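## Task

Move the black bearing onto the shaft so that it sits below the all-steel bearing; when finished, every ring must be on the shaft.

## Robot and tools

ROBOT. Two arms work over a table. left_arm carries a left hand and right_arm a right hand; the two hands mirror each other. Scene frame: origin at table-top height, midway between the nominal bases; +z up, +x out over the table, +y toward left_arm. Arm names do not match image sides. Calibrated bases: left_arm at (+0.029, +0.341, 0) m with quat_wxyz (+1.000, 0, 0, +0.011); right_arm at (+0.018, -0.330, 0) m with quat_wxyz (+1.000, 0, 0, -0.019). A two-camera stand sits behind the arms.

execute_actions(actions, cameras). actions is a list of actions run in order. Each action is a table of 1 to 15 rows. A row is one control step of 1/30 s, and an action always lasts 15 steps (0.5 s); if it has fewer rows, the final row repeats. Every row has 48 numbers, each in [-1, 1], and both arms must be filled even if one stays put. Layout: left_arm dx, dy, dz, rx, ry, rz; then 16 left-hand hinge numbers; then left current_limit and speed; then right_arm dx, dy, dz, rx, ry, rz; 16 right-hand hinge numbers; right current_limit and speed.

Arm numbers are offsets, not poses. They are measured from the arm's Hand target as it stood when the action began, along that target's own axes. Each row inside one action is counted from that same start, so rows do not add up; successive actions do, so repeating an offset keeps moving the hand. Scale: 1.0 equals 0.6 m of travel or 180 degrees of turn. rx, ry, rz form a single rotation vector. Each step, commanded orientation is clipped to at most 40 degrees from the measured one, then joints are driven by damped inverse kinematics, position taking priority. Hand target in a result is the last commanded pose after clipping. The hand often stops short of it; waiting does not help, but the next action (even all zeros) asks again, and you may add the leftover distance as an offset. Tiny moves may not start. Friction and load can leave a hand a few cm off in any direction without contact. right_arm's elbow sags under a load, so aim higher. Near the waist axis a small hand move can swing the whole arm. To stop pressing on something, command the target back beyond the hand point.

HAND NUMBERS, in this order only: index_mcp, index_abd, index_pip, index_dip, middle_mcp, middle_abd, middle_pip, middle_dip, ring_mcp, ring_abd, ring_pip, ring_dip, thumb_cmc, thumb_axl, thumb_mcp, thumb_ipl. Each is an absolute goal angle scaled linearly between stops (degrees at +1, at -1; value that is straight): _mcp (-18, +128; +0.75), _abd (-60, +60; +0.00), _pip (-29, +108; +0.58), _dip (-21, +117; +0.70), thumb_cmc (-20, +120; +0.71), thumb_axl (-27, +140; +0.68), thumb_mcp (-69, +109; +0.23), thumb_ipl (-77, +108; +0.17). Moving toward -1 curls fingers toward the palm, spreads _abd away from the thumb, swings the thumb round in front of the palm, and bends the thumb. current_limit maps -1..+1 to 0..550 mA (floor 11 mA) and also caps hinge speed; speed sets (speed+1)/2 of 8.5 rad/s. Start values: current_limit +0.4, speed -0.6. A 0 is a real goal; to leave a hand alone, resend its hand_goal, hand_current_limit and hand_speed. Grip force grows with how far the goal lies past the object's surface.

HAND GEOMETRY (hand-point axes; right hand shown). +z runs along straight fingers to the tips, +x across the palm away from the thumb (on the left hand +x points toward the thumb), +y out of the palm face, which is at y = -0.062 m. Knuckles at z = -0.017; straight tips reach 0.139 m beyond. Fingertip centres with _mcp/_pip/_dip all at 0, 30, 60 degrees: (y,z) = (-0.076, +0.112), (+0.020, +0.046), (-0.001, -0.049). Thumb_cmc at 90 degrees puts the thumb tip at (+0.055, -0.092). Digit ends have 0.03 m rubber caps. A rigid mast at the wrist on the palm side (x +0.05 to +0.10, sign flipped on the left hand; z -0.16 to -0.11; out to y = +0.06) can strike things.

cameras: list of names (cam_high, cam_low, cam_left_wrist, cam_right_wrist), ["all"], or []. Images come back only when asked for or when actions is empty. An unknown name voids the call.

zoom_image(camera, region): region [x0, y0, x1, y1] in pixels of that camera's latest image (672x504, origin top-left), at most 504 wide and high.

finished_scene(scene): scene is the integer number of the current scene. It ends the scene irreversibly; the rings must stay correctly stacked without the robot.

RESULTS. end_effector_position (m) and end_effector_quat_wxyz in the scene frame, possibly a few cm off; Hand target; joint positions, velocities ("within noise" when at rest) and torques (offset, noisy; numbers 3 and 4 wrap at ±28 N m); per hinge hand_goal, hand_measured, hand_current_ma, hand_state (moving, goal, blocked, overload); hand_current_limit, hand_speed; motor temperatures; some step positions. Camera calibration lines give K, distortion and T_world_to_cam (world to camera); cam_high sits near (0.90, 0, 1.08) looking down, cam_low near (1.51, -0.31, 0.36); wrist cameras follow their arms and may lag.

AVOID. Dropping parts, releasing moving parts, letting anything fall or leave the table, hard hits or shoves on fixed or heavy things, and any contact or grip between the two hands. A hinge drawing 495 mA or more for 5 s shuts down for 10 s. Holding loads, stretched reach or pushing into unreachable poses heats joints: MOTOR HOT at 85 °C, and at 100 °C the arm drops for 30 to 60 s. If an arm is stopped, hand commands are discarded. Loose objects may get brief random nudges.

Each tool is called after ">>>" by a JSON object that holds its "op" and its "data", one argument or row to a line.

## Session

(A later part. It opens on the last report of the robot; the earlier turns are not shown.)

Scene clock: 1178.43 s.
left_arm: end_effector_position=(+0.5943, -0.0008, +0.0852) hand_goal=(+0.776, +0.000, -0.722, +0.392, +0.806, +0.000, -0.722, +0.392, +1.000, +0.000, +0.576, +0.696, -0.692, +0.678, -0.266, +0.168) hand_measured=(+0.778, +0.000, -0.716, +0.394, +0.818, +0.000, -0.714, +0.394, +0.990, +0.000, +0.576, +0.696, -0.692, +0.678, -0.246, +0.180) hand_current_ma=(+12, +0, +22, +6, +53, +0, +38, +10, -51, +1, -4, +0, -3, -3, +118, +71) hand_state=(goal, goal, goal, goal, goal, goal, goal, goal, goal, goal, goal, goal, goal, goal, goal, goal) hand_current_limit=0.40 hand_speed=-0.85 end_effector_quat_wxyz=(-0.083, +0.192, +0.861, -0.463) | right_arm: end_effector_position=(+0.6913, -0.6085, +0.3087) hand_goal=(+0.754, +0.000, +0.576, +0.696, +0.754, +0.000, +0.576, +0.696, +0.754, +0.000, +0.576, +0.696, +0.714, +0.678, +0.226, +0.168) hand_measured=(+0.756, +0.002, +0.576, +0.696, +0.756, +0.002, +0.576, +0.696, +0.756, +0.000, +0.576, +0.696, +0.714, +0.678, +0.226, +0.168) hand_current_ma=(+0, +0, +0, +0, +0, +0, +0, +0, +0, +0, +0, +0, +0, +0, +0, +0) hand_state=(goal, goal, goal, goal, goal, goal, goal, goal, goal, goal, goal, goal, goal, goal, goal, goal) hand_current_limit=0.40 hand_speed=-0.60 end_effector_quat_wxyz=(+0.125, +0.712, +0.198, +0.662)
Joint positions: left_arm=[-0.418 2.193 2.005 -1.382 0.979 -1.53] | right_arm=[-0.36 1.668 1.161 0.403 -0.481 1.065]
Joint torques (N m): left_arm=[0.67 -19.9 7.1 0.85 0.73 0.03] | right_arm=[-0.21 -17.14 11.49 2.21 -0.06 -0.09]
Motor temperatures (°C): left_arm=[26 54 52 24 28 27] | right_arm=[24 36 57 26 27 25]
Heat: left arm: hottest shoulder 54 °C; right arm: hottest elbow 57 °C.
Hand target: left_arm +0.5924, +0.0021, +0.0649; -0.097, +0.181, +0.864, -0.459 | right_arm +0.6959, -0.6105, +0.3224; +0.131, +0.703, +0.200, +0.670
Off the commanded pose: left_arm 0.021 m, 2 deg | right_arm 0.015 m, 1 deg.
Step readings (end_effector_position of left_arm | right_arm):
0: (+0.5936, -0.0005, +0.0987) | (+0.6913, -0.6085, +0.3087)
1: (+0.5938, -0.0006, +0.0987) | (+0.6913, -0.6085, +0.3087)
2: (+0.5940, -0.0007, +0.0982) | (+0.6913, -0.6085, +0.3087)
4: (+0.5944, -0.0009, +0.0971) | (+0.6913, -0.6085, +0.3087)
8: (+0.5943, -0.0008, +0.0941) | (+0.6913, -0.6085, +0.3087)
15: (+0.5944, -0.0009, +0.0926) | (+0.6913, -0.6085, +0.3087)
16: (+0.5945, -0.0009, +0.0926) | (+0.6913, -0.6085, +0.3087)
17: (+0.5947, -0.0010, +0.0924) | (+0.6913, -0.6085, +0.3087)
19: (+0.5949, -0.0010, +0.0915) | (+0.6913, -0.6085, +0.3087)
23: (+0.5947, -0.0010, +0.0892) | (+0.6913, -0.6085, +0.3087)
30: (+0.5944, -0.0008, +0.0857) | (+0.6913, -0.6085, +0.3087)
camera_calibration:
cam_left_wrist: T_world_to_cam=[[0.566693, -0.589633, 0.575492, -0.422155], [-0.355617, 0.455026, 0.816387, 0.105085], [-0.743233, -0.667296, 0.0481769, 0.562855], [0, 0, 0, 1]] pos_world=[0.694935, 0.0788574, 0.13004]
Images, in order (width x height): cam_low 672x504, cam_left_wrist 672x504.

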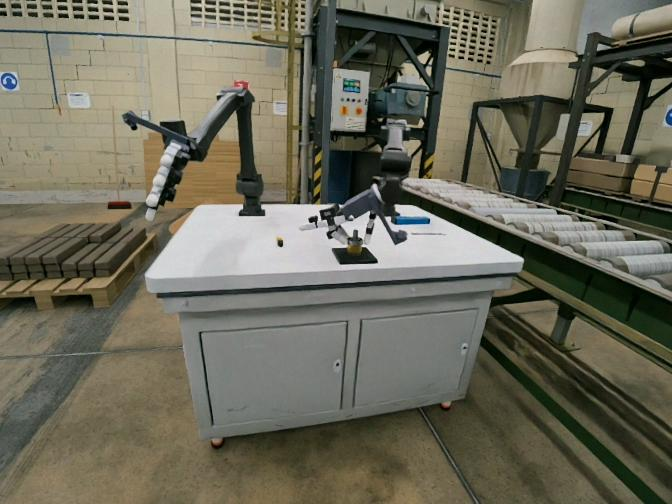

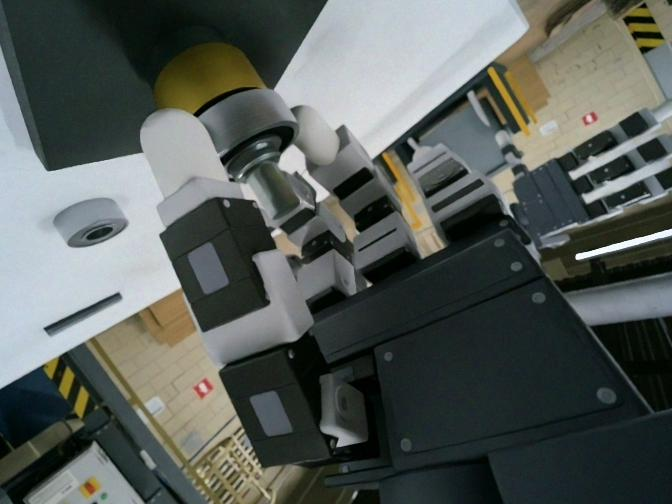

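>>> {"op": "execute_actions", "data": {
  "actions": [
    [[0,0.0083,0.0056,0,0,0,0.776,0,-0.723,0.391,0.806,0,-0.723,0.391,1,0,0.576,0.696,-0.693,0.678,-0.266,0.168,0.4,-0.85,0,0,0,0,0,0,0.754,0,0.576,0.696,0.754,0,0.576,0.696,0.754,0,0.576,0.696,0.714,0.678,0.226,0.168,0.4,-0.6]]
  ],
  "cameras": ["cam_left_wrist"]
}}

>>> {"op": "zoom_image", "data": {
  "camera": "cam_left_wrist",
  "region": [140, 20, 320, 210]
}}

Scene clock: 1189.23 s.
left_arm: end_effector_position=(+0.5951, -0.0014, +0.0836) hand_goal=(+0.776, +0.000, -0.722, +0.392, +0.806, +0.000, -0.722, +0.392, +1.000, +0.000, +0.576, +0.696, -0.692, +0.678, -0.266, +0.168) hand_measured=(+0.778, +0.000, -0.718, +0.394, +0.818, +0.000, -0.716, +0.392, +0.990, +0.000, +0.576, +0.696, -0.692, +0.678, -0.246, +0.180) hand_current_ma=(+11, +0, +16, +5, +53, +0, +25, +2, -51, +1, -4, +0, +4, +0, +122, +71) hand_state=(goal, goal, goal, goal, goal, goal, goal, goal, goal, goal, goal, goal, goal, goal, blocked, goal) hand_current_limit=0.40 hand_speed=-0.85 end_effector_quat_wxyz=(-0.081, +0.193, +0.861, -0.464) | right_arm: end_effector_position=(+0.6913, -0.6085, +0.3087) hand_goal=(+0.754, +0.000, +0.576, +0.696, +0.754, +0.000, +0.576, +0.696, +0.754, +0.000, +0.576, +0.696, +0.714, +0.678, +0.226, +0.168) hand_measured=(+0.756, +0.002, +0.576, +0.696, +0.756, +0.002, +0.576, +0.696, +0.756, +0.000, +0.576, +0.696, +0.714, +0.678, +0.226, +0.168) hand_current_ma=(+0, +0, +0, +0, +0, +0, +0, +0, +0, +0, +0, +0, +0, +0, +0, +0) hand_state=(goal, goal, goal, goal, goal, goal, goal, goal, goal, goal, goal, goal, goal, goal, goal, goal) hand_current_limit=0.40 hand_speed=-0.60 end_effector_quat_wxyz=(+0.125, +0.712, +0.198, +0.662)
Joint positions: left_arm=[-0.418 2.193 2.001 -1.372 0.98 -1.53] | right_arm=[-0.36 1.668 1.161 0.403 -0.481 1.065]
Joint torques (N m): left_arm=[0.97 -19.31 6.65 0.87 0.74 -0.02] | right_arm=[-0.32 -16.91 11.49 2.26 -0.08 -0.09]
Motor temperatures (°C): left_arm=[26 51 52 24 28 27] | right_arm=[24 36 57 26 27 25]
Heat: left arm: hottest elbow 52 °C; right arm: hottest elbow 57 °C.
Hand target: left_arm +0.5924, +0.0021, +0.0588; -0.097, +0.181, +0.864, -0.459 | right_arm +0.6959, -0.6105, +0.3224; +0.131, +0.703, +0.200, +0.670
Off the commanded pose: left_arm 0.025 m, 2 deg | right_arm 0.015 m, 1 deg.
Step readings (end_effector_position of left_arm | right_arm):
0: (+0.5943, -0.0008, +0.0852) | (+0.6913, -0.6085, +0.3087)
1: (+0.5943, -0.0008, +0.0852) | (+0.6913, -0.6085, +0.3087)
2: (+0.5947, -0.0010, +0.0851) | (+0.6913, -0.6085, +0.3087)
4: (+0.5951, -0.0011, +0.0844) | (+0.6913, -0.6085, +0.3087)
8: (+0.5952, -0.0013, +0.0837) | (+0.6913, -0.6085, +0.3087)
15: (+0.5951, -0.0014, +0.0836) | (+0.6913, -0.6085, +0.3087)
camera_calibration:
cam_left_wrist: T_world_to_cam=[[0.564313, -0.587964, 0.579525, -0.420927], [-0.358974, 0.457383, 0.813596, 0.109137], [-0.74343, -0.667157, 0.0470431, 0.563375], [0, 0, 0, 1]] pos_world=[0.695542, 0.0784526, 0.128641]
Images, in order (width x height): cam_left_wrist 672x504.

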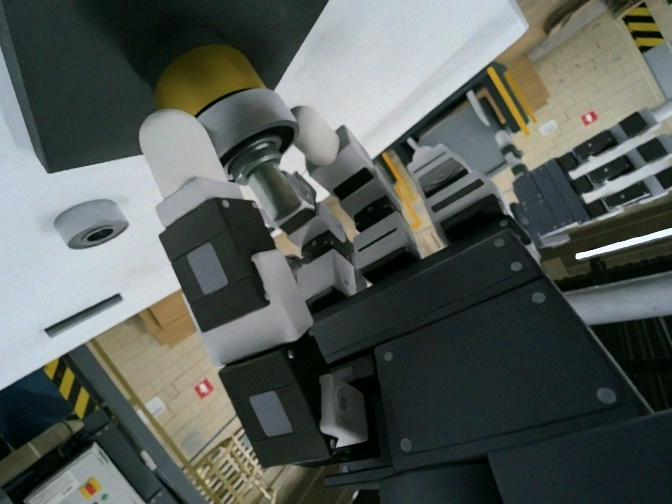

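Scaled by 2.653 from the camera's 672x504 image, which has a finer 960x720 frame.

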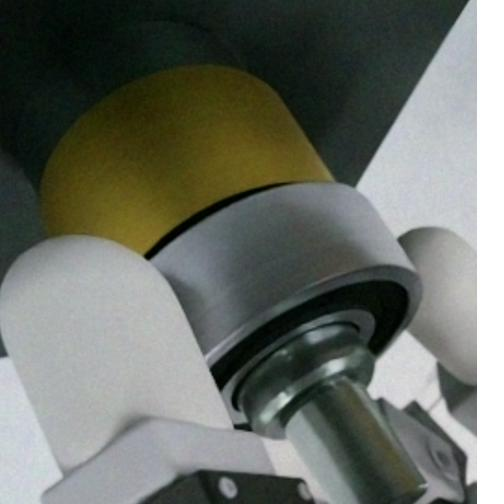

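>>> {"op": "execute_actions", "data": {
  "actions": [
    [[0,-0.025,-0.0168,0,0,0,0.8,0,-0.723,0.391,0.83,0,-0.723,0.391,1,0,0.576,0.696,-0.693,0.678,-0.24,0.168,0.4,-0.85,0,0,0,0,0,0,0.754,0,0.576,0.696,0.754,0,0.576,0.696,0.754,0,0.576,0.696,0.714,0.678,0.226,0.168,0.4,-0.6]],
    [[0,0,0,0,0,0,0.959,0,-0.723,0.391,0.959,0,-0.723,0.391,1,0,0.576,0.696,-0.693,0.678,-0.19,0.168,0.4,-0.7,0,0,0,0,0,0,0.754,0,0.576,0.696,0.754,0,0.576,0.696,0.754,0,0.576,0.696,0.714,0.678,0.226,0.168,0.4,-0.6]],
    [[-0.007,-0.0395,-0.031,0,0,0,0.959,0,-0.723,0.391,0.959,0,-0.723,0.391,1,0,0.576,0.696,-0.693,0.678,-0.19,0.168,0.4,-0.7,0,0,0,0,0,0,0.754,0,0.576,0.696,0.754,0,0.576,0.696,0.754,0,0.576,0.696,0.714,0.678,0.226,0.168,0.4,-0.6]],
    [[0,-0.0415,-0.028,0,0,0,0.959,0,-0.723,0.391,0.959,0,-0.723,0.391,1,0,0.576,0.696,-0.693,0.678,-0.19,0.168,0.4,-0.7,0,0,0,0,0,0,0.754,0,0.576,0.696,0.754,0,0.576,0.696,0.754,0,0.576,0.696,0.714,0.678,0.226,0.168,0.4,-0.6]],
    [[0,-0.0346,-0.0233,0,0,0,0.959,0,-0.723,0.391,0.959,0,-0.723,0.391,1,0,0.576,0.696,-0.693,0.678,-0.19,0.168,0.4,-0.7,0,0,0,0,0,0,0.754,0,0.576,0.696,0.754,0,0.576,0.696,0.754,0,0.576,0.696,0.714,0.678,0.226,0.168,0.4,-0.6]]
  ],
  "cameras": ["cam_left_wrist","cam_low"]
}}

>>> {"op": "zoom_image", "data": {
  "camera": "cam_low",
  "region": [325, 205, 385, 255]
}}

Scene clock: 1238.27 s.
left_arm: end_effector_position=(+0.5835, +0.0040, +0.1442) hand_goal=(+0.960, +0.000, -0.722, +0.392, +0.960, +0.000, -0.722, +0.392, +1.000, +0.000, +0.576, +0.696, -0.692, +0.678, -0.190, +0.168) hand_measured=(+0.944, +0.000, -0.718, +0.394, +0.946, +0.000, -0.718, +0.394, +0.990, +0.000, +0.576, +0.696, -0.692, +0.678, -0.192, +0.170) hand_current_ma=(-78, +0, +16, +5, -69, +0, +16, +7, -51, +1, -4, +0, +2, +0, -10, +11) hand_state=(goal, goal, goal, goal, goal, goal, goal, goal, goal, goal, goal, goal, goal, goal, goal, goal) hand_current_limit=0.40 hand_speed=-0.70 end_effector_quat_wxyz=(-0.116, +0.174, +0.865, -0.456) | right_arm: end_effector_position=(+0.6913, -0.6085, +0.3087) hand_goal=(+0.754, +0.000, +0.576, +0.696, +0.754, +0.000, +0.576, +0.696, +0.754, +0.000, +0.576, +0.696, +0.714, +0.678, +0.226, +0.168) hand_measured=(+0.756, +0.002, +0.576, +0.696, +0.756, +0.002, +0.576, +0.696, +0.756, +0.000, +0.576, +0.696, +0.714, +0.678, +0.226, +0.168) hand_current_ma=(+0, +0, +0, +0, +0, +0, +0, +0, +0, +0, +0, +0, +0, +0, +0, +0) hand_state=(goal, goal, goal, goal, goal, goal, goal, goal, goal, goal, goal, goal, goal, goal, goal, goal) hand_current_limit=0.40 hand_speed=-0.60 end_effector_quat_wxyz=(+0.125, +0.712, +0.198, +0.662)
Joint positions: left_arm=[-0.418 2.193 2.156 -1.608 0.977 -1.531] | right_arm=[-0.36 1.668 1.161 0.403 -0.481 1.065]
Joint torques (N m): left_arm=[1.79 -22.12 11.64 0.53 0.82 0.06] | right_arm=[-0.26 -17.2 11.48 2.24 -0.08 -0.09]
Motor temperatures (°C): left_arm=[26 46 51 24 28 27] | right_arm=[24 36 57 26 27 25]
Heat: left arm: hottest elbow 51 °C; right arm: hottest elbow 57 °C.
Hand target: left_arm +0.5973, +0.0023, +0.1619; -0.097, +0.181, +0.864, -0.459 | right_arm +0.6959, -0.6105, +0.3224; +0.131, +0.703, +0.200, +0.670
Off the commanded pose: left_arm 0.022 m, 2 deg | right_arm 0.015 m, 1 deg.
Step readings (end_effector_position of left_arm | right_arm):
0: (+0.5951, -0.0014, +0.0836) | (+0.6913, -0.6085, +0.3087)
1: (+0.5951, -0.0014, +0.0836) | (+0.6913, -0.6085, +0.3087)
2: (+0.5951, -0.0014, +0.0836) | (+0.6913, -0.6085, +0.3087)
4: (+0.5945, -0.0010, +0.0834) | (+0.6913, -0.6085, +0.3087)
8: (+0.5928, -0.0002, +0.0835) | (+0.6913, -0.6085, +0.3087)
15: (+0.5921, +0.0001, +0.0836) | (+0.6913, -0.6085, +0.3087)
16: (+0.5920, +0.0002, +0.0835) | (+0.6913, -0.6085, +0.3087)
17: (+0.5919, +0.0002, +0.0836) | (+0.6913, -0.6085, +0.3087)
19: (+0.5908, +0.0007, +0.0836) | (+0.6913, -0.6085, +0.3087)
23: (+0.5906, +0.0008, +0.0837) | (+0.6913, -0.6085, +0.3087)
30: (+0.5906, +0.0008, +0.0837) | (+0.6913, -0.6085, +0.3087)
31: (+0.5903, +0.0009, +0.0837) | (+0.6913, -0.6085, +0.3087)
32: (+0.5889, +0.0015, +0.0838) | (+0.6913, -0.6085, +0.3087)
34: (+0.5841, +0.0035, +0.0846) | (+0.6913, -0.6085, +0.3087)
38: (+0.5800, +0.0053, +0.0885) | (+0.6913, -0.6085, +0.3087)
45: (+0.5828, +0.0041, +0.0965) | (+0.6913, -0.6085, +0.3087)
46: (+0.5827, +0.0042, +0.0969) | (+0.6913, -0.6085, +0.3087)
47: (+0.5822, +0.0044, +0.0983) | (+0.6913, -0.6085, +0.3087)
49: (+0.5803, +0.0053, +0.1020) | (+0.6913, -0.6085, +0.3087)
53: (+0.5820, +0.0046, +0.1125) | (+0.6913, -0.6085, +0.3087)
60: (+0.5835, +0.0040, +0.1203) | (+0.6913, -0.6085, +0.3087)
61: (+0.5832, +0.0041, +0.1206) | (+0.6913, -0.6085, +0.3087)
62: (+0.5826, +0.0044, +0.1218) | (+0.6913, -0.6085, +0.3087)
64: (+0.5811, +0.0050, +0.1254) | (+0.6913, -0.6085, +0.3087)
68: (+0.5831, +0.0042, +0.1361) | (+0.6913, -0.6085, +0.3087)
75: (+0.5844, +0.0036, +0.1439) | (+0.6913, -0.6085, +0.3087)
camera_calibration:
cam_left_wrist: T_world_to_cam=[[0.605398, -0.606339, 0.515603, -0.461104], [-0.297127, 0.428803, 0.853137, 0.0114804], [-0.738382, -0.669688, 0.0794372, 0.547893], [0, 0, 0, 1]] pos_world=[0.687117, 0.0824095, 0.184429]
Images, in order (width x height): cam_low 672x504, cam_left_wrist 672x504.

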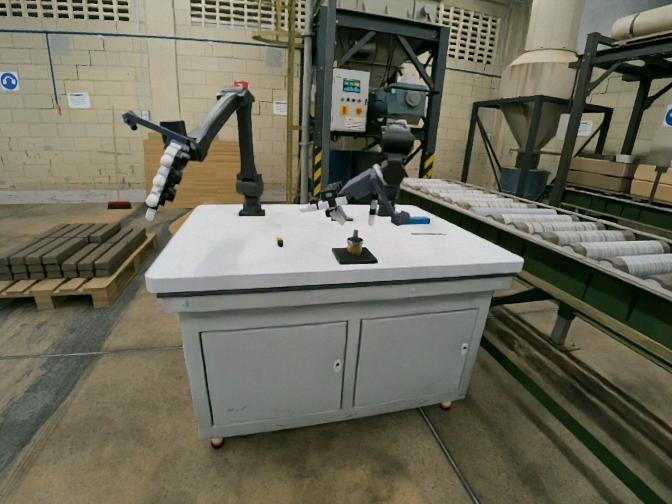

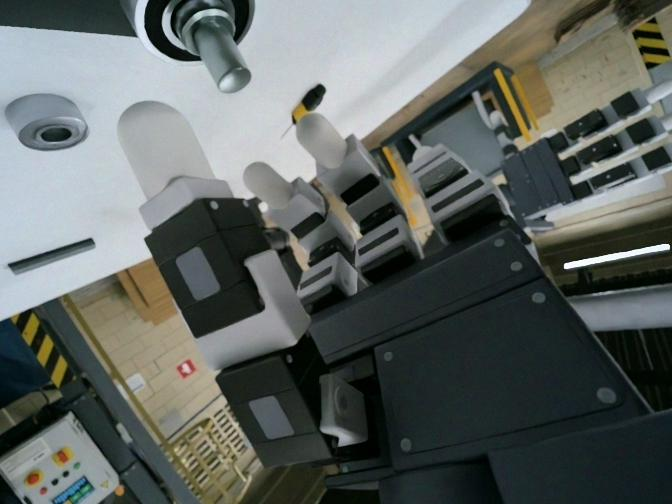

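Scaled by 8.400 from the camera's 672x504 image, which has a finer 960x720 frame.

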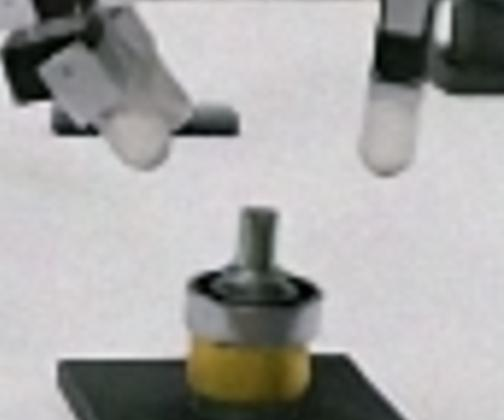

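>>> {"op": "execute_actions", "data": {
  "actions": [
    [[0.0623,-0.0043,0.0063,0,0.0127,0.0086,0.959,0,-0.723,0.391,0.959,0,-0.723,0.391,1,0,0.576,0.696,-0.693,0.678,-0.25,0.168,0.4,-0.7,0,0,0,0,0,0,0.754,0,0.576,0.696,0.754,0,0.576,0.696,0.754,0,0.576,0.696,0.714,0.678,0.226,0.168,0.4,-0.6]],
    [[0.0545,0.0225,0.0235,0,0.0127,0.0086,0.959,0,-0.723,0.391,0.959,0,-0.723,0.391,1,0,0.576,0.696,-0.693,0.678,-0.31,0.168,0.4,-0.7,0,0,0,0,0,0,0.754,0,0.576,0.696,0.754,0,0.576,0.696,0.754,0,0.576,0.696,0.714,0.678,0.226,0.168,0.4,-0.6]],
    [[0.0542,0.021,0.0255,0,0.0127,0.0086,0.959,0,-0.723,0.391,0.959,0,-0.723,0.391,1,0,0.576,0.696,-0.693,0.678,-0.31,0.168,0.4,-0.7,0,0,0,0,0,0,0.754,0,0.576,0.696,0.754,0,0.576,0.696,0.754,0,0.576,0.696,0.714,0.678,0.226,0.168,0.4,-0.6]],
    [[0.0537,0.0195,0.0278,0,0.0127,0.0086,0.959,0,-0.723,0.391,0.959,0,-0.723,0.391,1,0,0.576,0.696,-0.693,0.678,-0.31,0.168,0.4,-0.7,0,0,0,0,0,0,0.754,0,0.576,0.696,0.754,0,0.576,0.696,0.754,0,0.576,0.696,0.714,0.678,0.226,0.168,0.4,-0.6]]
  ],
  "cameras": ["cam_left_wrist"]
}}

>>> {"op": "zoom_image", "data": {
  "camera": "cam_left_wrist",
  "region": [100, 0, 300, 120]
}}

Scene clock: 1260.77 s.
left_arm: end_effector_position=(+0.4683, +0.0494, +0.0956) hand_goal=(+0.960, +0.000, -0.722, +0.392, +0.960, +0.000, -0.722, +0.392, +1.000, +0.000, +0.576, +0.696, -0.692, +0.678, -0.310, +0.168) hand_measured=(+0.946, +0.000, -0.718, +0.394, +0.946, +0.000, -0.718, +0.394, +0.990, +0.000, +0.576, +0.696, -0.692, +0.678, -0.306, +0.170) hand_current_ma=(-69, +0, +15, +5, -64, +0, +16, +7, -51, -1, -4, +0, -2, +0, +22, +10) hand_state=(goal, goal, goal, goal, goal, goal, goal, goal, goal, goal, goal, goal, goal, goal, goal, goal) hand_current_limit=0.40 hand_speed=-0.70 end_effector_quat_wxyz=(-0.154, +0.249, +0.845, -0.447) | right_arm: end_effector_position=(+0.6913, -0.6085, +0.3087) hand_goal=(+0.754, +0.000, +0.576, +0.696, +0.754, +0.000, +0.576, +0.696, +0.754, +0.000, +0.576, +0.696, +0.714, +0.678, +0.226, +0.168) hand_measured=(+0.756, +0.002, +0.576, +0.696, +0.756, +0.002, +0.576, +0.696, +0.756, +0.000, +0.576, +0.696, +0.714, +0.678, +0.226, +0.168) hand_current_ma=(+0, +0, +0, +0, +0, +0, +0, +0, +0, +0, +0, +0, +0, +0, +0, +0) hand_state=(goal, goal, goal, goal, goal, goal, goal, goal, goal, goal, goal, goal, goal, goal, goal, goal) hand_current_limit=0.40 hand_speed=-0.60 end_effector_quat_wxyz=(+0.125, +0.712, +0.198, +0.662)
Joint positions: left_arm=[-0.434 1.953 1.622 -1.537 0.953 -1.255] | right_arm=[-0.36 1.668 1.161 0.403 -0.481 1.065]
Joint torques (N m): left_arm=[-0.38 -19.02 6.35 0.72 0.73 0.13] | right_arm=[-0.15 -17.08 11.44 2.28 -0.07 -0.09]
Motor temperatures (°C): left_arm=[26 47 58 24 28 27] | right_arm=[24 36 57 26 27 25]
Heat: left arm: hottest elbow 58 °C; right arm: hottest elbow 57 °C.
Hand target: left_arm +0.4677, +0.0459, +0.1052; -0.141, +0.263, +0.843, -0.448 | right_arm +0.6959, -0.6105, +0.3224; +0.131, +0.703, +0.200, +0.670
Off the commanded pose: left_arm 0.010 m, 2 deg | right_arm 0.015 m, 1 deg.
Step readings (end_effector_position of left_arm | right_arm):
0: (+0.5835, +0.0040, +0.1442) | (+0.6913, -0.6085, +0.3087)
1: (+0.5835, +0.0040, +0.1442) | (+0.6913, -0.6085, +0.3087)
2: (+0.5836, +0.0040, +0.1444) | (+0.6913, -0.6085, +0.3087)
4: (+0.5801, +0.0057, +0.1431) | (+0.6913, -0.6085, +0.3087)
8: (+0.5675, +0.0116, +0.1421) | (+0.6913, -0.6085, +0.3087)
15: (+0.5634, +0.0134, +0.1491) | (+0.6913, -0.6085, +0.3087)
16: (+0.5629, +0.0137, +0.1493) | (+0.6913, -0.6085, +0.3087)
17: (+0.5608, +0.0146, +0.1483) | (+0.6913, -0.6085, +0.3087)
19: (+0.5502, +0.0194, +0.1443) | (+0.6913, -0.6085, +0.3087)
23: (+0.5331, +0.0275, +0.1343) | (+0.6913, -0.6085, +0.3087)
30: (+0.5306, +0.0286, +0.1265) | (+0.6913, -0.6085, +0.3087)
31: (+0.5303, +0.0285, +0.1264) | (+0.6913, -0.6085, +0.3087)
32: (+0.5286, +0.0290, +0.1251) | (+0.6913, -0.6085, +0.3087)
34: (+0.5182, +0.0328, +0.1218) | (+0.6913, -0.6085, +0.3087)
38: (+0.5010, +0.0396, +0.1154) | (+0.6913, -0.6085, +0.3087)
45: (+0.4990, +0.0386, +0.1115) | (+0.6913, -0.6085, +0.3087)
46: (+0.4986, +0.0386, +0.1112) | (+0.6913, -0.6085, +0.3087)
47: (+0.4971, +0.0391, +0.1098) | (+0.6913, -0.6085, +0.3087)
49: (+0.4873, +0.0428, +0.1058) | (+0.6913, -0.6085, +0.3087)
53: (+0.4693, +0.0504, +0.0976) | (+0.6913, -0.6085, +0.3087)
60: (+0.4677, +0.0502, +0.0929) | (+0.6913, -0.6085, +0.3087)
camera_calibration:
cam_left_wrist: T_world_to_cam=[[0.490541, -0.698227, 0.521391, -0.280859], [-0.219725, 0.479887, 0.84937, -0.0390755], [-0.843262, -0.531213, 0.0819863, 0.539117], [0, 0, 0, 1]] pos_world=[0.583803, 0.109035, 0.135426]
Images, in order (width x height): cam_left_wrist 672x504.

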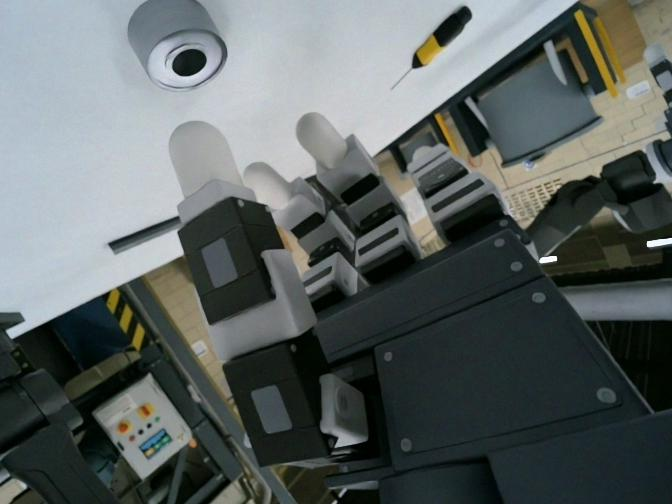

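Scaled by 2.520 from the camera's 672x504 image, which has a finer 960x720 frame.

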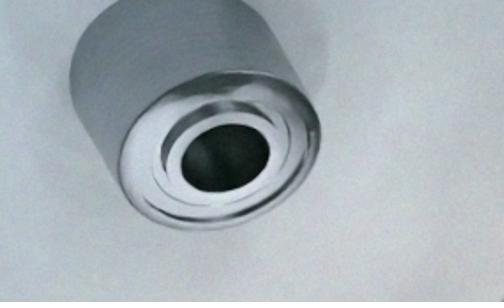

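>>> {"op": "execute_actions", "data": {
  "actions": [
    [[0.0055,0.0343,0.0238,0,0,0,0.959,0,-0.723,0.391,0.959,0,-0.723,0.391,1,0,0.576,0.696,-0.693,0.678,-0.31,0.168,0.4,-0.7,0,0,0,0,0,0,0.754,0,0.576,0.696,0.754,0,0.576,0.696,0.754,0,0.576,0.696,0.714,0.678,0.226,0.168,0.4,-0.6]],
    [[0.0055,0.0343,0.0238,0,0,0,0.959,0,-0.723,0.391,0.959,0,-0.723,0.391,1,0,0.576,0.696,-0.693,0.678,-0.31,0.168,0.4,-0.7,0,0,0,0,0,0,0.754,0,0.576,0.696,0.754,0,0.576,0.696,0.754,0,0.576,0.696,0.714,0.678,0.226,0.168,0.4,-0.6]]
  ],
  "cameras": ["cam_left_wrist"]
}}

>>> {"op": "zoom_image", "data": {
  "camera": "cam_left_wrist",
  "region": [140, 40, 340, 190]
}}

Scene clock: 1285.83 s.
left_arm: end_effector_position=(+0.4630, +0.0518, +0.0613) hand_goal=(+0.960, +0.000, -0.722, +0.392, +0.960, +0.000, -0.722, +0.392, +1.000, +0.000, +0.576, +0.696, -0.692, +0.678, -0.310, +0.168) hand_measured=(+0.946, +0.000, -0.718, +0.394, +0.946, +0.000, -0.718, +0.394, +0.990, +0.000, +0.576, +0.696, -0.692, +0.678, -0.306, +0.170) hand_current_ma=(-69, +0, +15, +5, -64, +0, +16, +7, -51, -1, -4, +0, -2, +0, +22, +10) hand_state=(goal, goal, goal, goal, goal, goal, goal, goal, goal, goal, goal, goal, goal, goal, goal, goal) hand_current_limit=0.40 hand_speed=-0.70 end_effector_quat_wxyz=(-0.139, +0.258, +0.844, -0.449) | right_arm: end_effector_position=(+0.6913, -0.6085, +0.3087) hand_goal=(+0.754, +0.000, +0.576, +0.696, +0.754, +0.000, +0.576, +0.696, +0.754, +0.000, +0.576, +0.696, +0.714, +0.678, +0.226, +0.168) hand_measured=(+0.756, +0.002, +0.576, +0.696, +0.756, +0.002, +0.576, +0.696, +0.756, +0.000, +0.576, +0.696, +0.714, +0.678, +0.226, +0.168) hand_current_ma=(+0, +0, +0, +0, +0, +0, +0, +0, +0, +0, +0, +0, +0, +0, +0, +0) hand_state=(goal, goal, goal, goal, goal, goal, goal, goal, goal, goal, goal, goal, goal, goal, goal, goal) hand_current_limit=0.40 hand_speed=-0.60 end_effector_quat_wxyz=(+0.125, +0.712, +0.198, +0.662)
Joint positions: left_arm=[-0.434 1.952 1.529 -1.415 0.953 -1.251] | right_arm=[-0.36 1.668 1.161 0.403 -0.481 1.065]
Joint torques (N m): left_arm=[0.09 -16.56 6.09 0.34 0.73 0.11] | right_arm=[-0.03 -17.08 11.49 2.24 -0.07 -0.09]
Motor temperatures (°C): left_arm=[26 49 56 24 28 27] | right_arm=[24 36 57 26 27 25]
Heat: left arm: hottest elbow 56 °C; right arm: hottest elbow 57 °C.
Hand target: left_arm +0.4618, +0.0492, +0.0550; -0.141, +0.263, +0.843, -0.448 | right_arm +0.6959, -0.6105, +0.3224; +0.131, +0.703, +0.200, +0.670
Off the commanded pose: left_arm 0.007 m, 1 deg | right_arm 0.015 m, 1 deg.
Step readings (end_effector_position of left_arm | right_arm):
0: (+0.4683, +0.0494, +0.0955) | (+0.6913, -0.6085, +0.3087)
1: (+0.4683, +0.0494, +0.0952) | (+0.6913, -0.6085, +0.3087)
2: (+0.4686, +0.0493, +0.0940) | (+0.6913, -0.6085, +0.3087)
4: (+0.4683, +0.0494, +0.0895) | (+0.6913, -0.6085, +0.3087)
8: (+0.4645, +0.0511, +0.0804) | (+0.6913, -0.6085, +0.3087)
15: (+0.4649, +0.0510, +0.0778) | (+0.6913, -0.6085, +0.3087)
16: (+0.4651, +0.0509, +0.0775) | (+0.6913, -0.6085, +0.3087)
17: (+0.4653, +0.0508, +0.0763) | (+0.6913, -0.6085, +0.3087)
19: (+0.4659, +0.0506, +0.0721) | (+0.6913, -0.6085, +0.3087)
23: (+0.4622, +0.0522, +0.0636) | (+0.6913, -0.6085, +0.3087)
30: (+0.4628, +0.0519, +0.0614) | (+0.6913, -0.6085, +0.3087)
camera_calibration:
cam_left_wrist: T_world_to_cam=[[0.472627, -0.691955, 0.545731, -0.252295], [-0.244491, 0.491996, 0.835562, -0.000645987], [-0.846669, -0.528335, 0.0633536, 0.541265], [0, 0, 0, 1]] pos_world=[0.577356, 0.111711, 0.103934]
Images, in order (width x height): cam_left_wrist 672x504.

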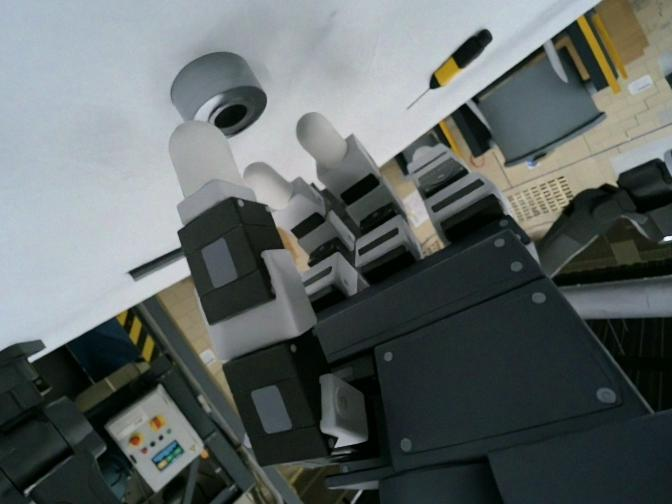

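Scaled by 2.520 from the camera's 672x504 image, which has a finer 960x720 frame.

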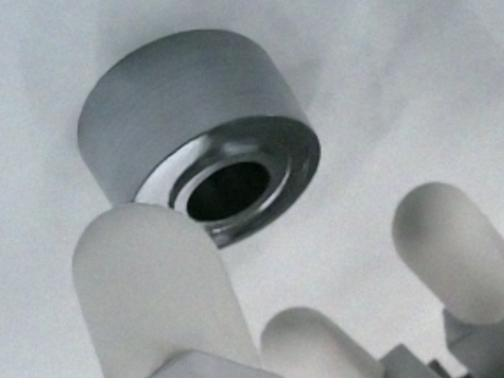

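>>> {"op": "execute_actions", "data": {
  "actions": [
    [[0,0.0418,0.0245,0,0,0,0.959,0,-0.723,0.391,0.959,0,-0.723,0.391,1,0,0.576,0.696,-0.693,0.678,-0.31,0.168,0.4,-0.7,0,0,0,0,0,0,0.754,0,0.576,0.696,0.754,0,0.576,0.696,0.754,0,0.576,0.696,0.714,0.678,0.226,0.168,0.4,-0.6]],
    [[0,0.0055,0.0037,0,0,0,0.86,0,-0.723,0.391,0.86,0,-0.723,0.391,1,0,0.576,0.696,-0.693,0.678,-0.31,0.168,0.4,-0.8,0,0,0,0,0,0,0.754,0,0.576,0.696,0.754,0,0.576,0.696,0.754,0,0.576,0.696,0.714,0.678,0.226,0.168,0.4,-0.6]]
  ],
  "cameras": ["cam_left_wrist"]
}}

>>> {"op": "zoom_image", "data": {
  "camera": "cam_left_wrist",
  "region": [140, 40, 340, 190]
}}

Scene clock: 1306.80 s.
left_arm: end_effector_position=(+0.4653, +0.0509, +0.0364) hand_goal=(+0.860, +0.000, -0.722, +0.392, +0.860, +0.000, -0.722, +0.392, +1.000, +0.000, +0.576, +0.696, -0.692, +0.678, -0.310, +0.168) hand_measured=(+0.856, +0.000, -0.718, +0.394, +0.856, +0.000, -0.718, +0.394, +0.990, +0.000, +0.576, +0.696, -0.692, +0.678, -0.306, +0.170) hand_current_ma=(-18, +0, +15, +5, -16, +0, +16, +7, -51, -1, -4, +0, -2, +0, +22, +10) hand_state=(goal, goal, goal, goal, goal, goal, goal, goal, goal, goal, goal, goal, goal, goal, goal, goal) hand_current_limit=0.40 hand_speed=-0.80 end_effector_quat_wxyz=(-0.133, +0.263, +0.844, -0.449) | right_arm: end_effector_position=(+0.6913, -0.6085, +0.3087) hand_goal=(+0.754, +0.000, +0.576, +0.696, +0.754, +0.000, +0.576, +0.696, +0.754, +0.000, +0.576, +0.696, +0.714, +0.678, +0.226, +0.168) hand_measured=(+0.756, +0.002, +0.576, +0.696, +0.756, +0.002, +0.576, +0.696, +0.756, +0.000, +0.576, +0.696, +0.714, +0.678, +0.226, +0.168) hand_current_ma=(+0, +0, +0, +0, +0, +0, +0, +0, +0, +0, +0, +0, +0, +0, +0, +0) hand_state=(goal, goal, goal, goal, goal, goal, goal, goal, goal, goal, goal, goal, goal, goal, goal, goal) hand_current_limit=0.40 hand_speed=-0.60 end_effector_quat_wxyz=(+0.125, +0.712, +0.198, +0.662)
Joint positions: left_arm=[-0.434 1.977 1.499 -1.348 0.952 -1.248] | right_arm=[-0.36 1.668 1.161 0.403 -0.481 1.065]
Joint torques (N m): left_arm=[0.73 -15.33 6.02 0.81 0.78 0.14] | right_arm=[-0.09 -17.08 11.45 2.24 -0.06 -0.09]
Motor temperatures (°C): left_arm=[26 50 53 24 28 27] | right_arm=[24 36 57 26 27 25]
Heat: left arm: hottest elbow 53 °C; right arm: hottest elbow 57 °C.
Hand target: left_arm +0.4628, +0.0507, +0.0220; -0.141, +0.263, +0.843, -0.448 | right_arm +0.6959, -0.6105, +0.3224; +0.131, +0.703, +0.200, +0.670
Off the commanded pose: left_arm 0.015 m, 1 deg | right_arm 0.015 m, 1 deg.
Step readings (end_effector_position of left_arm | right_arm):
0: (+0.4630, +0.0518, +0.0613) | (+0.6913, -0.6085, +0.3087)
1: (+0.4631, +0.0518, +0.0611) | (+0.6913, -0.6085, +0.3087)
2: (+0.4637, +0.0515, +0.0602) | (+0.6913, -0.6085, +0.3087)
4: (+0.4652, +0.0509, +0.0570) | (+0.6913, -0.6085, +0.3087)
8: (+0.4642, +0.0513, +0.0472) | (+0.6913, -0.6085, +0.3087)
15: (+0.4632, +0.0518, +0.0372) | (+0.6913, -0.6085, +0.3087)
16: (+0.4633, +0.0517, +0.0372) | (+0.6913, -0.6085, +0.3087)
17: (+0.4635, +0.0517, +0.0371) | (+0.6913, -0.6085, +0.3087)
19: (+0.4642, +0.0513, +0.0369) | (+0.6913, -0.6085, +0.3087)
23: (+0.4650, +0.0511, +0.0365) | (+0.6913, -0.6085, +0.3087)
30: (+0.4653, +0.0509, +0.0364) | (+0.6913, -0.6085, +0.3087)
camera_calibration:
cam_left_wrist: T_world_to_cam=[[0.463129, -0.689616, 0.556724, -0.236483], [-0.255511, 0.497593, 0.828924, 0.0262098], [-0.848661, -0.526148, 0.0542453, 0.54552], [0, 0, 0, 1]] pos_world=[0.579181, 0.1109, 0.0803381]
Images, in order (width x height): cam_left_wrist 672x504.

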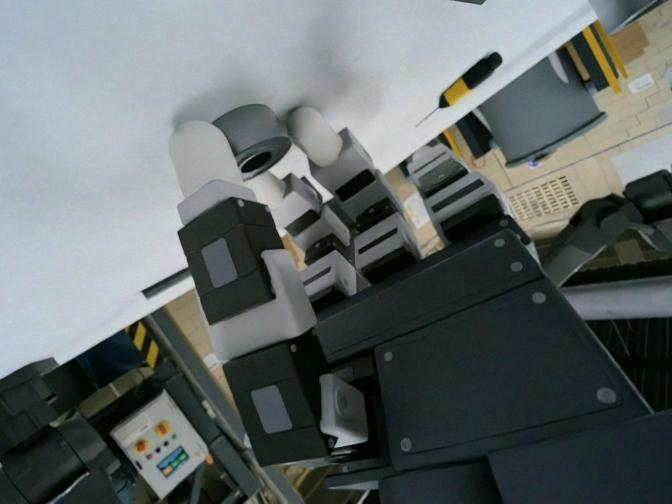

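Scaled by 2.520 from the camera's 672x504 image, which has a finer 960x720 frame.

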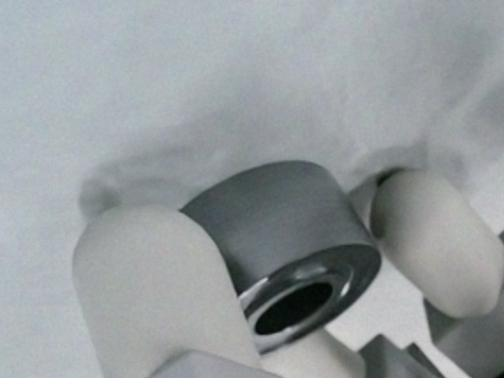

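>>> {"op": "execute_actions", "data": {
  "actions": [
    [[0,0,0,0,0,0,0.775,0,-0.723,0.391,0.775,0,-0.723,0.391,1,0,0.576,0.696,-0.693,0.678,-0.33,0.168,0.4,-0.85,0,0,0,0,0,0,0.754,0,0.576,0.696,0.754,0,0.576,0.696,0.754,0,0.576,0.696,0.714,0.678,0.226,0.168,0.4,-0.6]],
    [[0,0,0,0,0,0,0.72,0,-0.723,0.391,0.725,0,-0.723,0.391,1,0,0.576,0.696,-0.693,0.678,-0.385,0.168,0.4,-0.85,0,0,0,0,0,0,0.754,0,0.576,0.696,0.754,0,0.576,0.696,0.754,0,0.576,0.696,0.714,0.678,0.226,0.168,0.4,-0.6]],
    [[0,-0.05,-0.0336,0,0,0,0.72,0,-0.723,0.391,0.725,0,-0.723,0.391,1,0,0.576,0.696,-0.693,0.678,-0.385,0.168,0.4,-0.85,0,0,0,0,0,0,0.754,0,0.576,0.696,0.754,0,0.576,0.696,0.754,0,0.576,0.696,0.714,0.678,0.226,0.168,0.4,-0.6]]
  ],
  "cameras": ["cam_left_wrist"]
}}

>>> {"op": "zoom_image", "data": {
  "camera": "cam_left_wrist",
  "region": [140, 40, 340, 190]
}}

Scene clock: 1323.57 s.
left_arm: end_effector_position=(+0.4533, +0.0565, +0.0398) hand_goal=(+0.720, +0.000, -0.722, +0.392, +0.726, +0.000, -0.722, +0.392, +1.000, +0.000, +0.576, +0.696, -0.692, +0.678, -0.384, +0.168) hand_measured=(+0.756, +0.000, -0.704, +0.398, +0.756, +0.000, -0.706, +0.398, +0.990, +0.000, +0.576, +0.696, -0.692, +0.678, -0.324, +0.182) hand_current_ma=(+176, +0, +84, +30, +152, +0, +72, +31, -51, -1, -4, +0, +3, +1, +379, +90) hand_state=(blocked, goal, goal, goal, blocked, goal, goal, goal, goal, goal, goal, goal, goal, goal, blocked, goal) hand_current_limit=0.40 hand_speed=-0.85 end_effector_quat_wxyz=(-0.157, +0.250, +0.845, -0.446) | right_arm: end_effector_position=(+0.6913, -0.6085, +0.3087) hand_goal=(+0.754, +0.000, +0.576, +0.696, +0.754, +0.000, +0.576, +0.696, +0.754, +0.000, +0.576, +0.696, +0.714, +0.678, +0.226, +0.168) hand_measured=(+0.756, +0.002, +0.576, +0.696, +0.756, +0.002, +0.576, +0.696, +0.756, +0.000, +0.576, +0.696, +0.714, +0.678, +0.226, +0.168) hand_current_ma=(+0, +0, +0, +0, +0, +0, +0, +0, +0, +0, +0, +0, +0, +0, +0, +0) hand_state=(goal, goal, goal, goal, goal, goal, goal, goal, goal, goal, goal, goal, goal, goal, goal, goal) hand_current_limit=0.40 hand_speed=-0.60 end_effector_quat_wxyz=(+0.125, +0.712, +0.198, +0.662)
Joint positions: left_arm=[-0.434 1.977 1.499 -1.403 0.951 -1.246] | right_arm=[-0.36 1.668 1.161 0.403 -0.481 1.065]
Joint torques (N m): left_arm=[1.03 -18.78 8.17 -0.16 0.81 0.11] | right_arm=[-0.21 -17.08 11.47 2.24 -0.07 -0.1]
Motor temperatures (°C): left_arm=[26 48 52 24 28 27] | right_arm=[24 36 58 26 27 25]
Heat: left arm: hottest elbow 52 °C; right arm: hottest elbow 58 °C.
Hand target: left_arm +0.4628, +0.0507, +0.0582; -0.141, +0.263, +0.843, -0.448 | right_arm +0.6959, -0.6105, +0.3224; +0.131, +0.703, +0.200, +0.670
Off the commanded pose: left_arm 0.021 m, 2 deg | right_arm 0.015 m, 1 deg.
Step readings (end_effector_position of left_arm | right_arm):
0: (+0.4653, +0.0509, +0.0364) | (+0.6913, -0.6085, +0.3087)
1: (+0.4653, +0.0509, +0.0364) | (+0.6913, -0.6085, +0.3087)
2: (+0.4653, +0.0509, +0.0364) | (+0.6913, -0.6085, +0.3087)
4: (+0.4653, +0.0509, +0.0364) | (+0.6913, -0.6085, +0.3087)
8: (+0.4653, +0.0509, +0.0364) | (+0.6913, -0.6085, +0.3087)
15: (+0.4653, +0.0509, +0.0364) | (+0.6913, -0.6085, +0.3087)
16: (+0.4653, +0.0509, +0.0364) | (+0.6913, -0.6085, +0.3087)
17: (+0.4653, +0.0509, +0.0364) | (+0.6913, -0.6085, +0.3087)
19: (+0.4652, +0.0507, +0.0365) | (+0.6913, -0.6085, +0.3087)
23: (+0.4652, +0.0506, +0.0366) | (+0.6913, -0.6085, +0.3087)
30: (+0.4652, +0.0506, +0.0366) | (+0.6913, -0.6085, +0.3087)
31: (+0.4652, +0.0506, +0.0366) | (+0.6913, -0.6085, +0.3087)
32: (+0.4647, +0.0508, +0.0367) | (+0.6913, -0.6085, +0.3087)
34: (+0.4619, +0.0523, +0.0374) | (+0.6913, -0.6085, +0.3087)
38: (+0.4559, +0.0553, +0.0390) | (+0.6913, -0.6085, +0.3087)
45: (+0.4535, +0.0564, +0.0397) | (+0.6913, -0.6085, +0.3087)
camera_calibration:
cam_left_wrist: T_world_to_cam=[[0.489051, -0.702524, 0.517, -0.238449], [-0.213285, 0.47841, 0.851841, -0.00130769], [-0.845777, -0.526863, 0.0841292, 0.535677], [0, 0, 0, 1]] pos_world=[0.569398, 0.115338, 0.079326]
Images, in order (width x height): cam_left_wrist 672x504.

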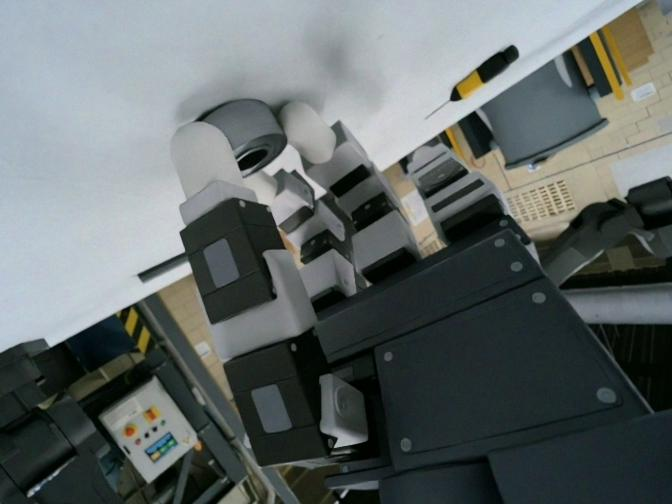

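Scaled by 2.520 from the camera's 672x504 image, which has a finer 960x720 frame.

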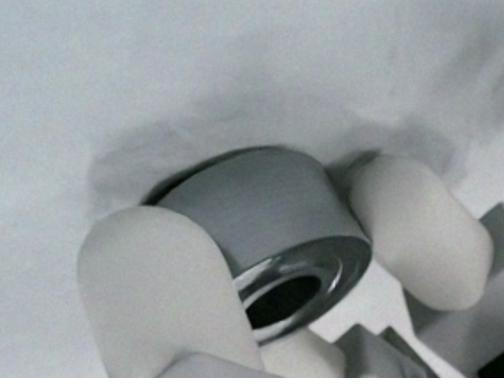

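>>> {"op": "execute_actions", "data": {
  "actions": [
    [[0,-0.0485,-0.0327,0,0,0,0.72,0,-0.723,0.391,0.725,0,-0.723,0.391,1,0,0.576,0.696,-0.693,0.678,-0.385,0.168,0.4,-0.85,0,0,0,0,0,0,0.754,0,0.576,0.696,0.754,0,0.576,0.696,0.754,0,0.576,0.696,0.714,0.678,0.226,0.168,0.4,-0.6]],
    [[0,-0.0485,-0.0327,0,0,0,0.72,0,-0.723,0.391,0.725,0,-0.723,0.391,1,0,0.576,0.696,-0.693,0.678,-0.385,0.168,0.4,-0.85,0,0,0,0,0,0,0.754,0,0.576,0.696,0.754,0,0.576,0.696,0.754,0,0.576,0.696,0.714,0.678,0.226,0.168,0.4,-0.6]],
    [[-0.0508,0.001,-0.0158,0,-0.0102,-0.0068,0.72,0,-0.723,0.391,0.725,0,-0.723,0.391,1,0,0.576,0.696,-0.693,0.678,-0.385,0.168,0.4,-0.85,0,0,0,0,0,0,0.754,0,0.576,0.696,0.754,0,0.576,0.696,0.754,0,0.576,0.696,0.714,0.678,0.226,0.168,0.4,-0.6]],
    [[-0.0515,-0.0002,-0.0142,0,-0.0102,-0.0068,0.72,0,-0.723,0.391,0.725,0,-0.723,0.391,1,0,0.576,0.696,-0.693,0.678,-0.385,0.168,0.4,-0.85,0,0,0,0,0,0,0.754,0,0.576,0.696,0.754,0,0.576,0.696,0.754,0,0.576,0.696,0.714,0.678,0.226,0.168,0.4,-0.6]],
    [[-0.0518,-0.0013,-0.0125,0,-0.0102,-0.0068,0.72,0,-0.723,0.391,0.725,0,-0.723,0.391,1,0,0.576,0.696,-0.693,0.678,-0.385,0.168,0.4,-0.85,0,0,0,0,0,0,0.754,0,0.576,0.696,0.754,0,0.576,0.696,0.754,0,0.576,0.696,0.714,0.678,0.226,0.168,0.4,-0.6]],
    [[-0.052,-0.0023,-0.0108,0,-0.0102,-0.0068,0.72,0,-0.723,0.391,0.725,0,-0.723,0.391,1,0,0.576,0.696,-0.693,0.678,-0.385,0.168,0.4,-0.85,0,0,0,0,0,0,0.754,0,0.576,0.696,0.754,0,0.576,0.696,0.754,0,0.576,0.696,0.714,0.678,0.226,0.168,0.4,-0.6]],
    [[-0.0523,-0.0035,-0.0092,0,-0.0102,-0.0068,0.72,0,-0.723,0.391,0.725,0,-0.723,0.391,1,0,0.576,0.696,-0.693,0.678,-0.385,0.168,0.4,-0.85,0,0,0,0,0,0,0.754,0,0.576,0.696,0.754,0,0.576,0.696,0.754,0,0.576,0.696,0.714,0.678,0.226,0.168,0.4,-0.6]]
  ],
  "cameras": ["cam_left_wrist","cam_low"]
}}

>>> {"op": "zoom_image", "data": {
  "camera": "cam_left_wrist",
  "region": [140, 20, 320, 190]
}}

>>> {"op": "zoom_image", "data": {
  "camera": "cam_low",
  "region": [325, 195, 385, 245]
}}

Scene clock: 1368.00 s.
left_arm: end_effector_position=(+0.5979, -0.0014, +0.1427) hand_goal=(+0.720, +0.000, -0.722, +0.392, +0.726, +0.000, -0.722, +0.392, +1.000, +0.000, +0.576, +0.696, -0.692, +0.678, -0.384, +0.168) hand_measured=(+0.754, +0.000, -0.702, +0.398, +0.754, +0.000, -0.706, +0.400, +0.990, +0.000, +0.576, +0.696, -0.690, +0.678, -0.324, +0.184) hand_current_ma=(+168, +0, +89, +31, +139, +0, +74, +33, -51, +0, -4, +0, +9, +5, +379, +95) hand_state=(blocked, goal, goal, goal, blocked, goal, goal, goal, goal, goal, goal, goal, goal, goal, blocked, goal) hand_current_limit=0.40 hand_speed=-0.85 end_effector_quat_wxyz=(-0.107, +0.181, +0.864, -0.457) | right_arm: end_effector_position=(+0.6913, -0.6085, +0.3087) hand_goal=(+0.754, +0.000, +0.576, +0.696, +0.754, +0.000, +0.576, +0.696, +0.754, +0.000, +0.576, +0.696, +0.714, +0.678, +0.226, +0.168) hand_measured=(+0.756, +0.002, +0.576, +0.696, +0.756, +0.002, +0.576, +0.696, +0.756, +0.000, +0.576, +0.696, +0.714, +0.678, +0.226, +0.168) hand_current_ma=(+0, +0, +0, +0, +0, +0, +0, +0, +0, +0, +0, +0, +0, +0, +0, +0) hand_state=(goal, goal, goal, goal, goal, goal, goal, goal, goal, goal, goal, goal, goal, goal, goal, goal) hand_current_limit=0.40 hand_speed=-0.60 end_effector_quat_wxyz=(+0.125, +0.712, +0.198, +0.662)
Joint positions: left_arm=[-0.418 2.232 2.222 -1.618 0.976 -1.524] | right_arm=[-0.36 1.668 1.161 0.403 -0.481 1.065]
Joint torques (N m): left_arm=[1.14 -20.84 11.82 0.34 0.89 -0.08] | right_arm=[-0.15 -17.08 11.51 2.22 -0.07 -0.09]
Motor temperatures (°C): left_arm=[26 47 56 24 29 27] | right_arm=[24 37 58 26 27 25]
Heat: left arm: hottest elbow 56 °C; right arm: hottest elbow 58 °C.
Hand target: left_arm +0.6117, -0.0027, +0.1523; -0.097, +0.181, +0.864, -0.460 | right_arm +0.6959, -0.6105, +0.3224; +0.131, +0.703, +0.200, +0.670
Off the commanded pose: left_arm 0.017 m, 1 deg | right_arm 0.015 m, 1 deg.
Step readings (end_effector_position of left_arm | right_arm):
0: (+0.4533, +0.0565, +0.0398) | (+0.6913, -0.6085, +0.3087)
1: (+0.4531, +0.0566, +0.0399) | (+0.6913, -0.6085, +0.3087)
2: (+0.4519, +0.0571, +0.0403) | (+0.6913, -0.6085, +0.3087)
4: (+0.4475, +0.0591, +0.0433) | (+0.6913, -0.6085, +0.3087)
8: (+0.4421, +0.0614, +0.0526) | (+0.6913, -0.6085, +0.3087)
15: (+0.4467, +0.0594, +0.0673) | (+0.6913, -0.6085, +0.3087)
16: (+0.4471, +0.0593, +0.0681) | (+0.6913, -0.6085, +0.3087)
17: (+0.4467, +0.0594, +0.0697) | (+0.6913, -0.6085, +0.3087)
19: (+0.4446, +0.0604, +0.0741) | (+0.6913, -0.6085, +0.3087)
23: (+0.4440, +0.0606, +0.0868) | (+0.6913, -0.6085, +0.3087)
30: (+0.4488, +0.0585, +0.1031) | (+0.6913, -0.6085, +0.3087)
31: (+0.4493, +0.0583, +0.1039) | (+0.6913, -0.6085, +0.3087)
32: (+0.4505, +0.0578, +0.1053) | (+0.6913, -0.6085, +0.3087)
34: (+0.4555, +0.0554, +0.1091) | (+0.6913, -0.6085, +0.3087)
38: (+0.4717, +0.0473, +0.1234) | (+0.6913, -0.6085, +0.3087)
45: (+0.4796, +0.0438, +0.1309) | (+0.6913, -0.6085, +0.3087)
46: (+0.4796, +0.0438, +0.1301) | (+0.6913, -0.6085, +0.3087)
47: (+0.4803, +0.0434, +0.1292) | (+0.6913, -0.6085, +0.3087)
49: (+0.4868, +0.0404, +0.1279) | (+0.6913, -0.6085, +0.3087)
53: (+0.5011, +0.0342, +0.1260) | (+0.6913, -0.6085, +0.3087)
60: (+0.5057, +0.0327, +0.1264) | (+0.6913, -0.6085, +0.3087)
61: (+0.5063, +0.0326, +0.1271) | (+0.6913, -0.6085, +0.3087)
62: (+0.5082, +0.0322, +0.1283) | (+0.6913, -0.6085, +0.3087)
64: (+0.5161, +0.0294, +0.1314) | (+0.6913, -0.6085, +0.3087)
68: (+0.5321, +0.0228, +0.1357) | (+0.6913, -0.6085, +0.3087)
75: (+0.5368, +0.0210, +0.1336) | (+0.6913, -0.6085, +0.3087)
76: (+0.5370, +0.0209, +0.1332) | (+0.6913, -0.6085, +0.3087)
77: (+0.5388, +0.0203, +0.1334) | (+0.6913, -0.6085, +0.3087)
79: (+0.5461, +0.0181, +0.1346) | (+0.6913, -0.6085, +0.3087)
83: (+0.5613, +0.0119, +0.1375) | (+0.6913, -0.6085, +0.3087)
90: (+0.5670, +0.0098, +0.1383) | (+0.6913, -0.6085, +0.3087)
91: (+0.5673, +0.0097, +0.1383) | (+0.6913, -0.6085, +0.3087)
92: (+0.5693, +0.0093, +0.1390) | (+0.6913, -0.6085, +0.3087)
94: (+0.5772, +0.0070, +0.1407) | (+0.6913, -0.6085, +0.3087)
98: (+0.5922, +0.0013, +0.1436) | (+0.6913, -0.6085, +0.3087)
105: (+0.5978, -0.0013, +0.1429) | (+0.6913, -0.6085, +0.3087)
camera_calibration:
cam_left_wrist: T_world_to_cam=[[0.591381, -0.6046, 0.533598, -0.466388], [-0.314462, 0.436417, 0.843003, 0.0312292], [-0.742551, -0.666332, 0.0679645, 0.559185], [0, 0, 0, 1]] pos_world=[0.700857, 0.0769955, 0.184533]
Images, in order (width x height): cam_low 672x504, cam_left_wrist 672x504.

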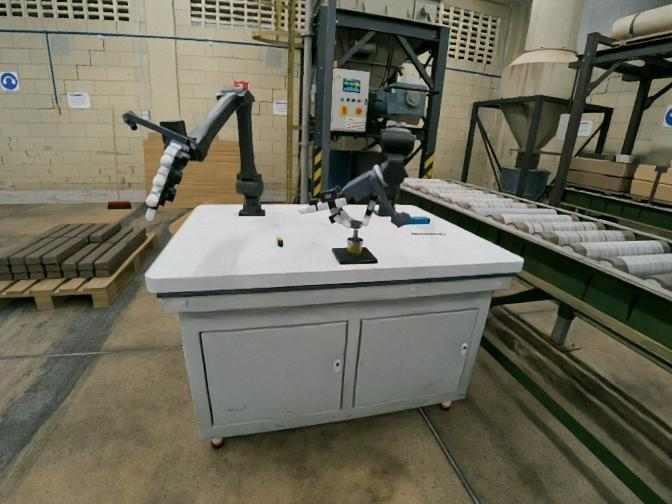

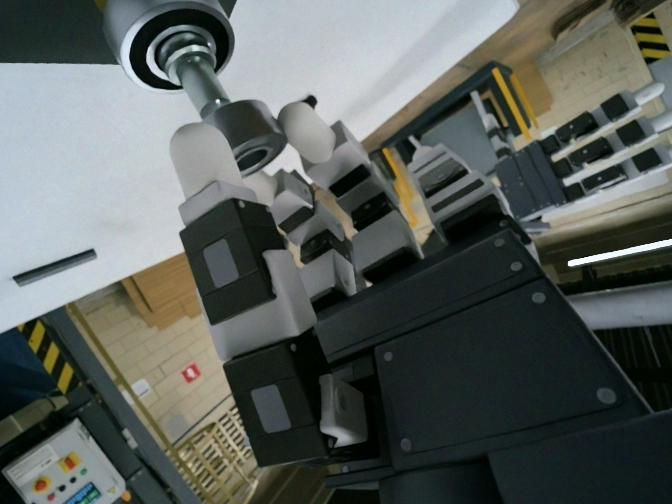

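Scaled by 2.800 from the camera's 672x504 image, which has a finer 960x720 frame.

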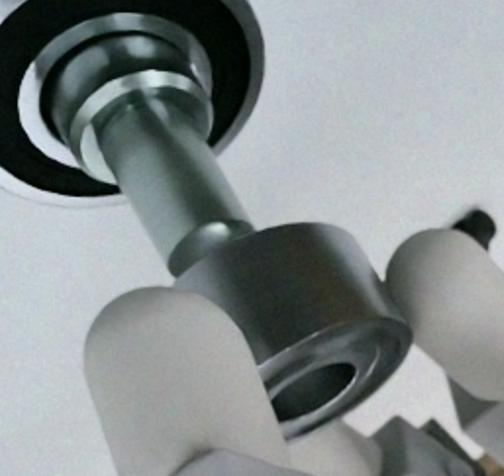

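Scaled by 8.400 from the camera's 672x504 image, which has a finer 960x720 frame.

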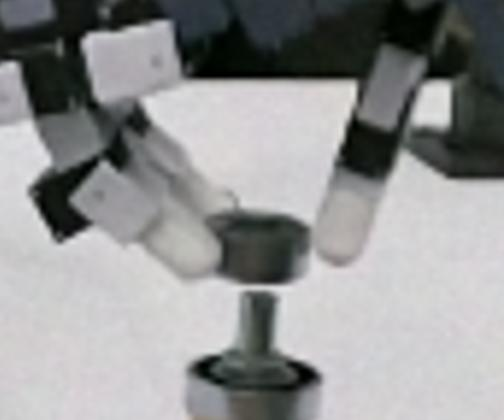

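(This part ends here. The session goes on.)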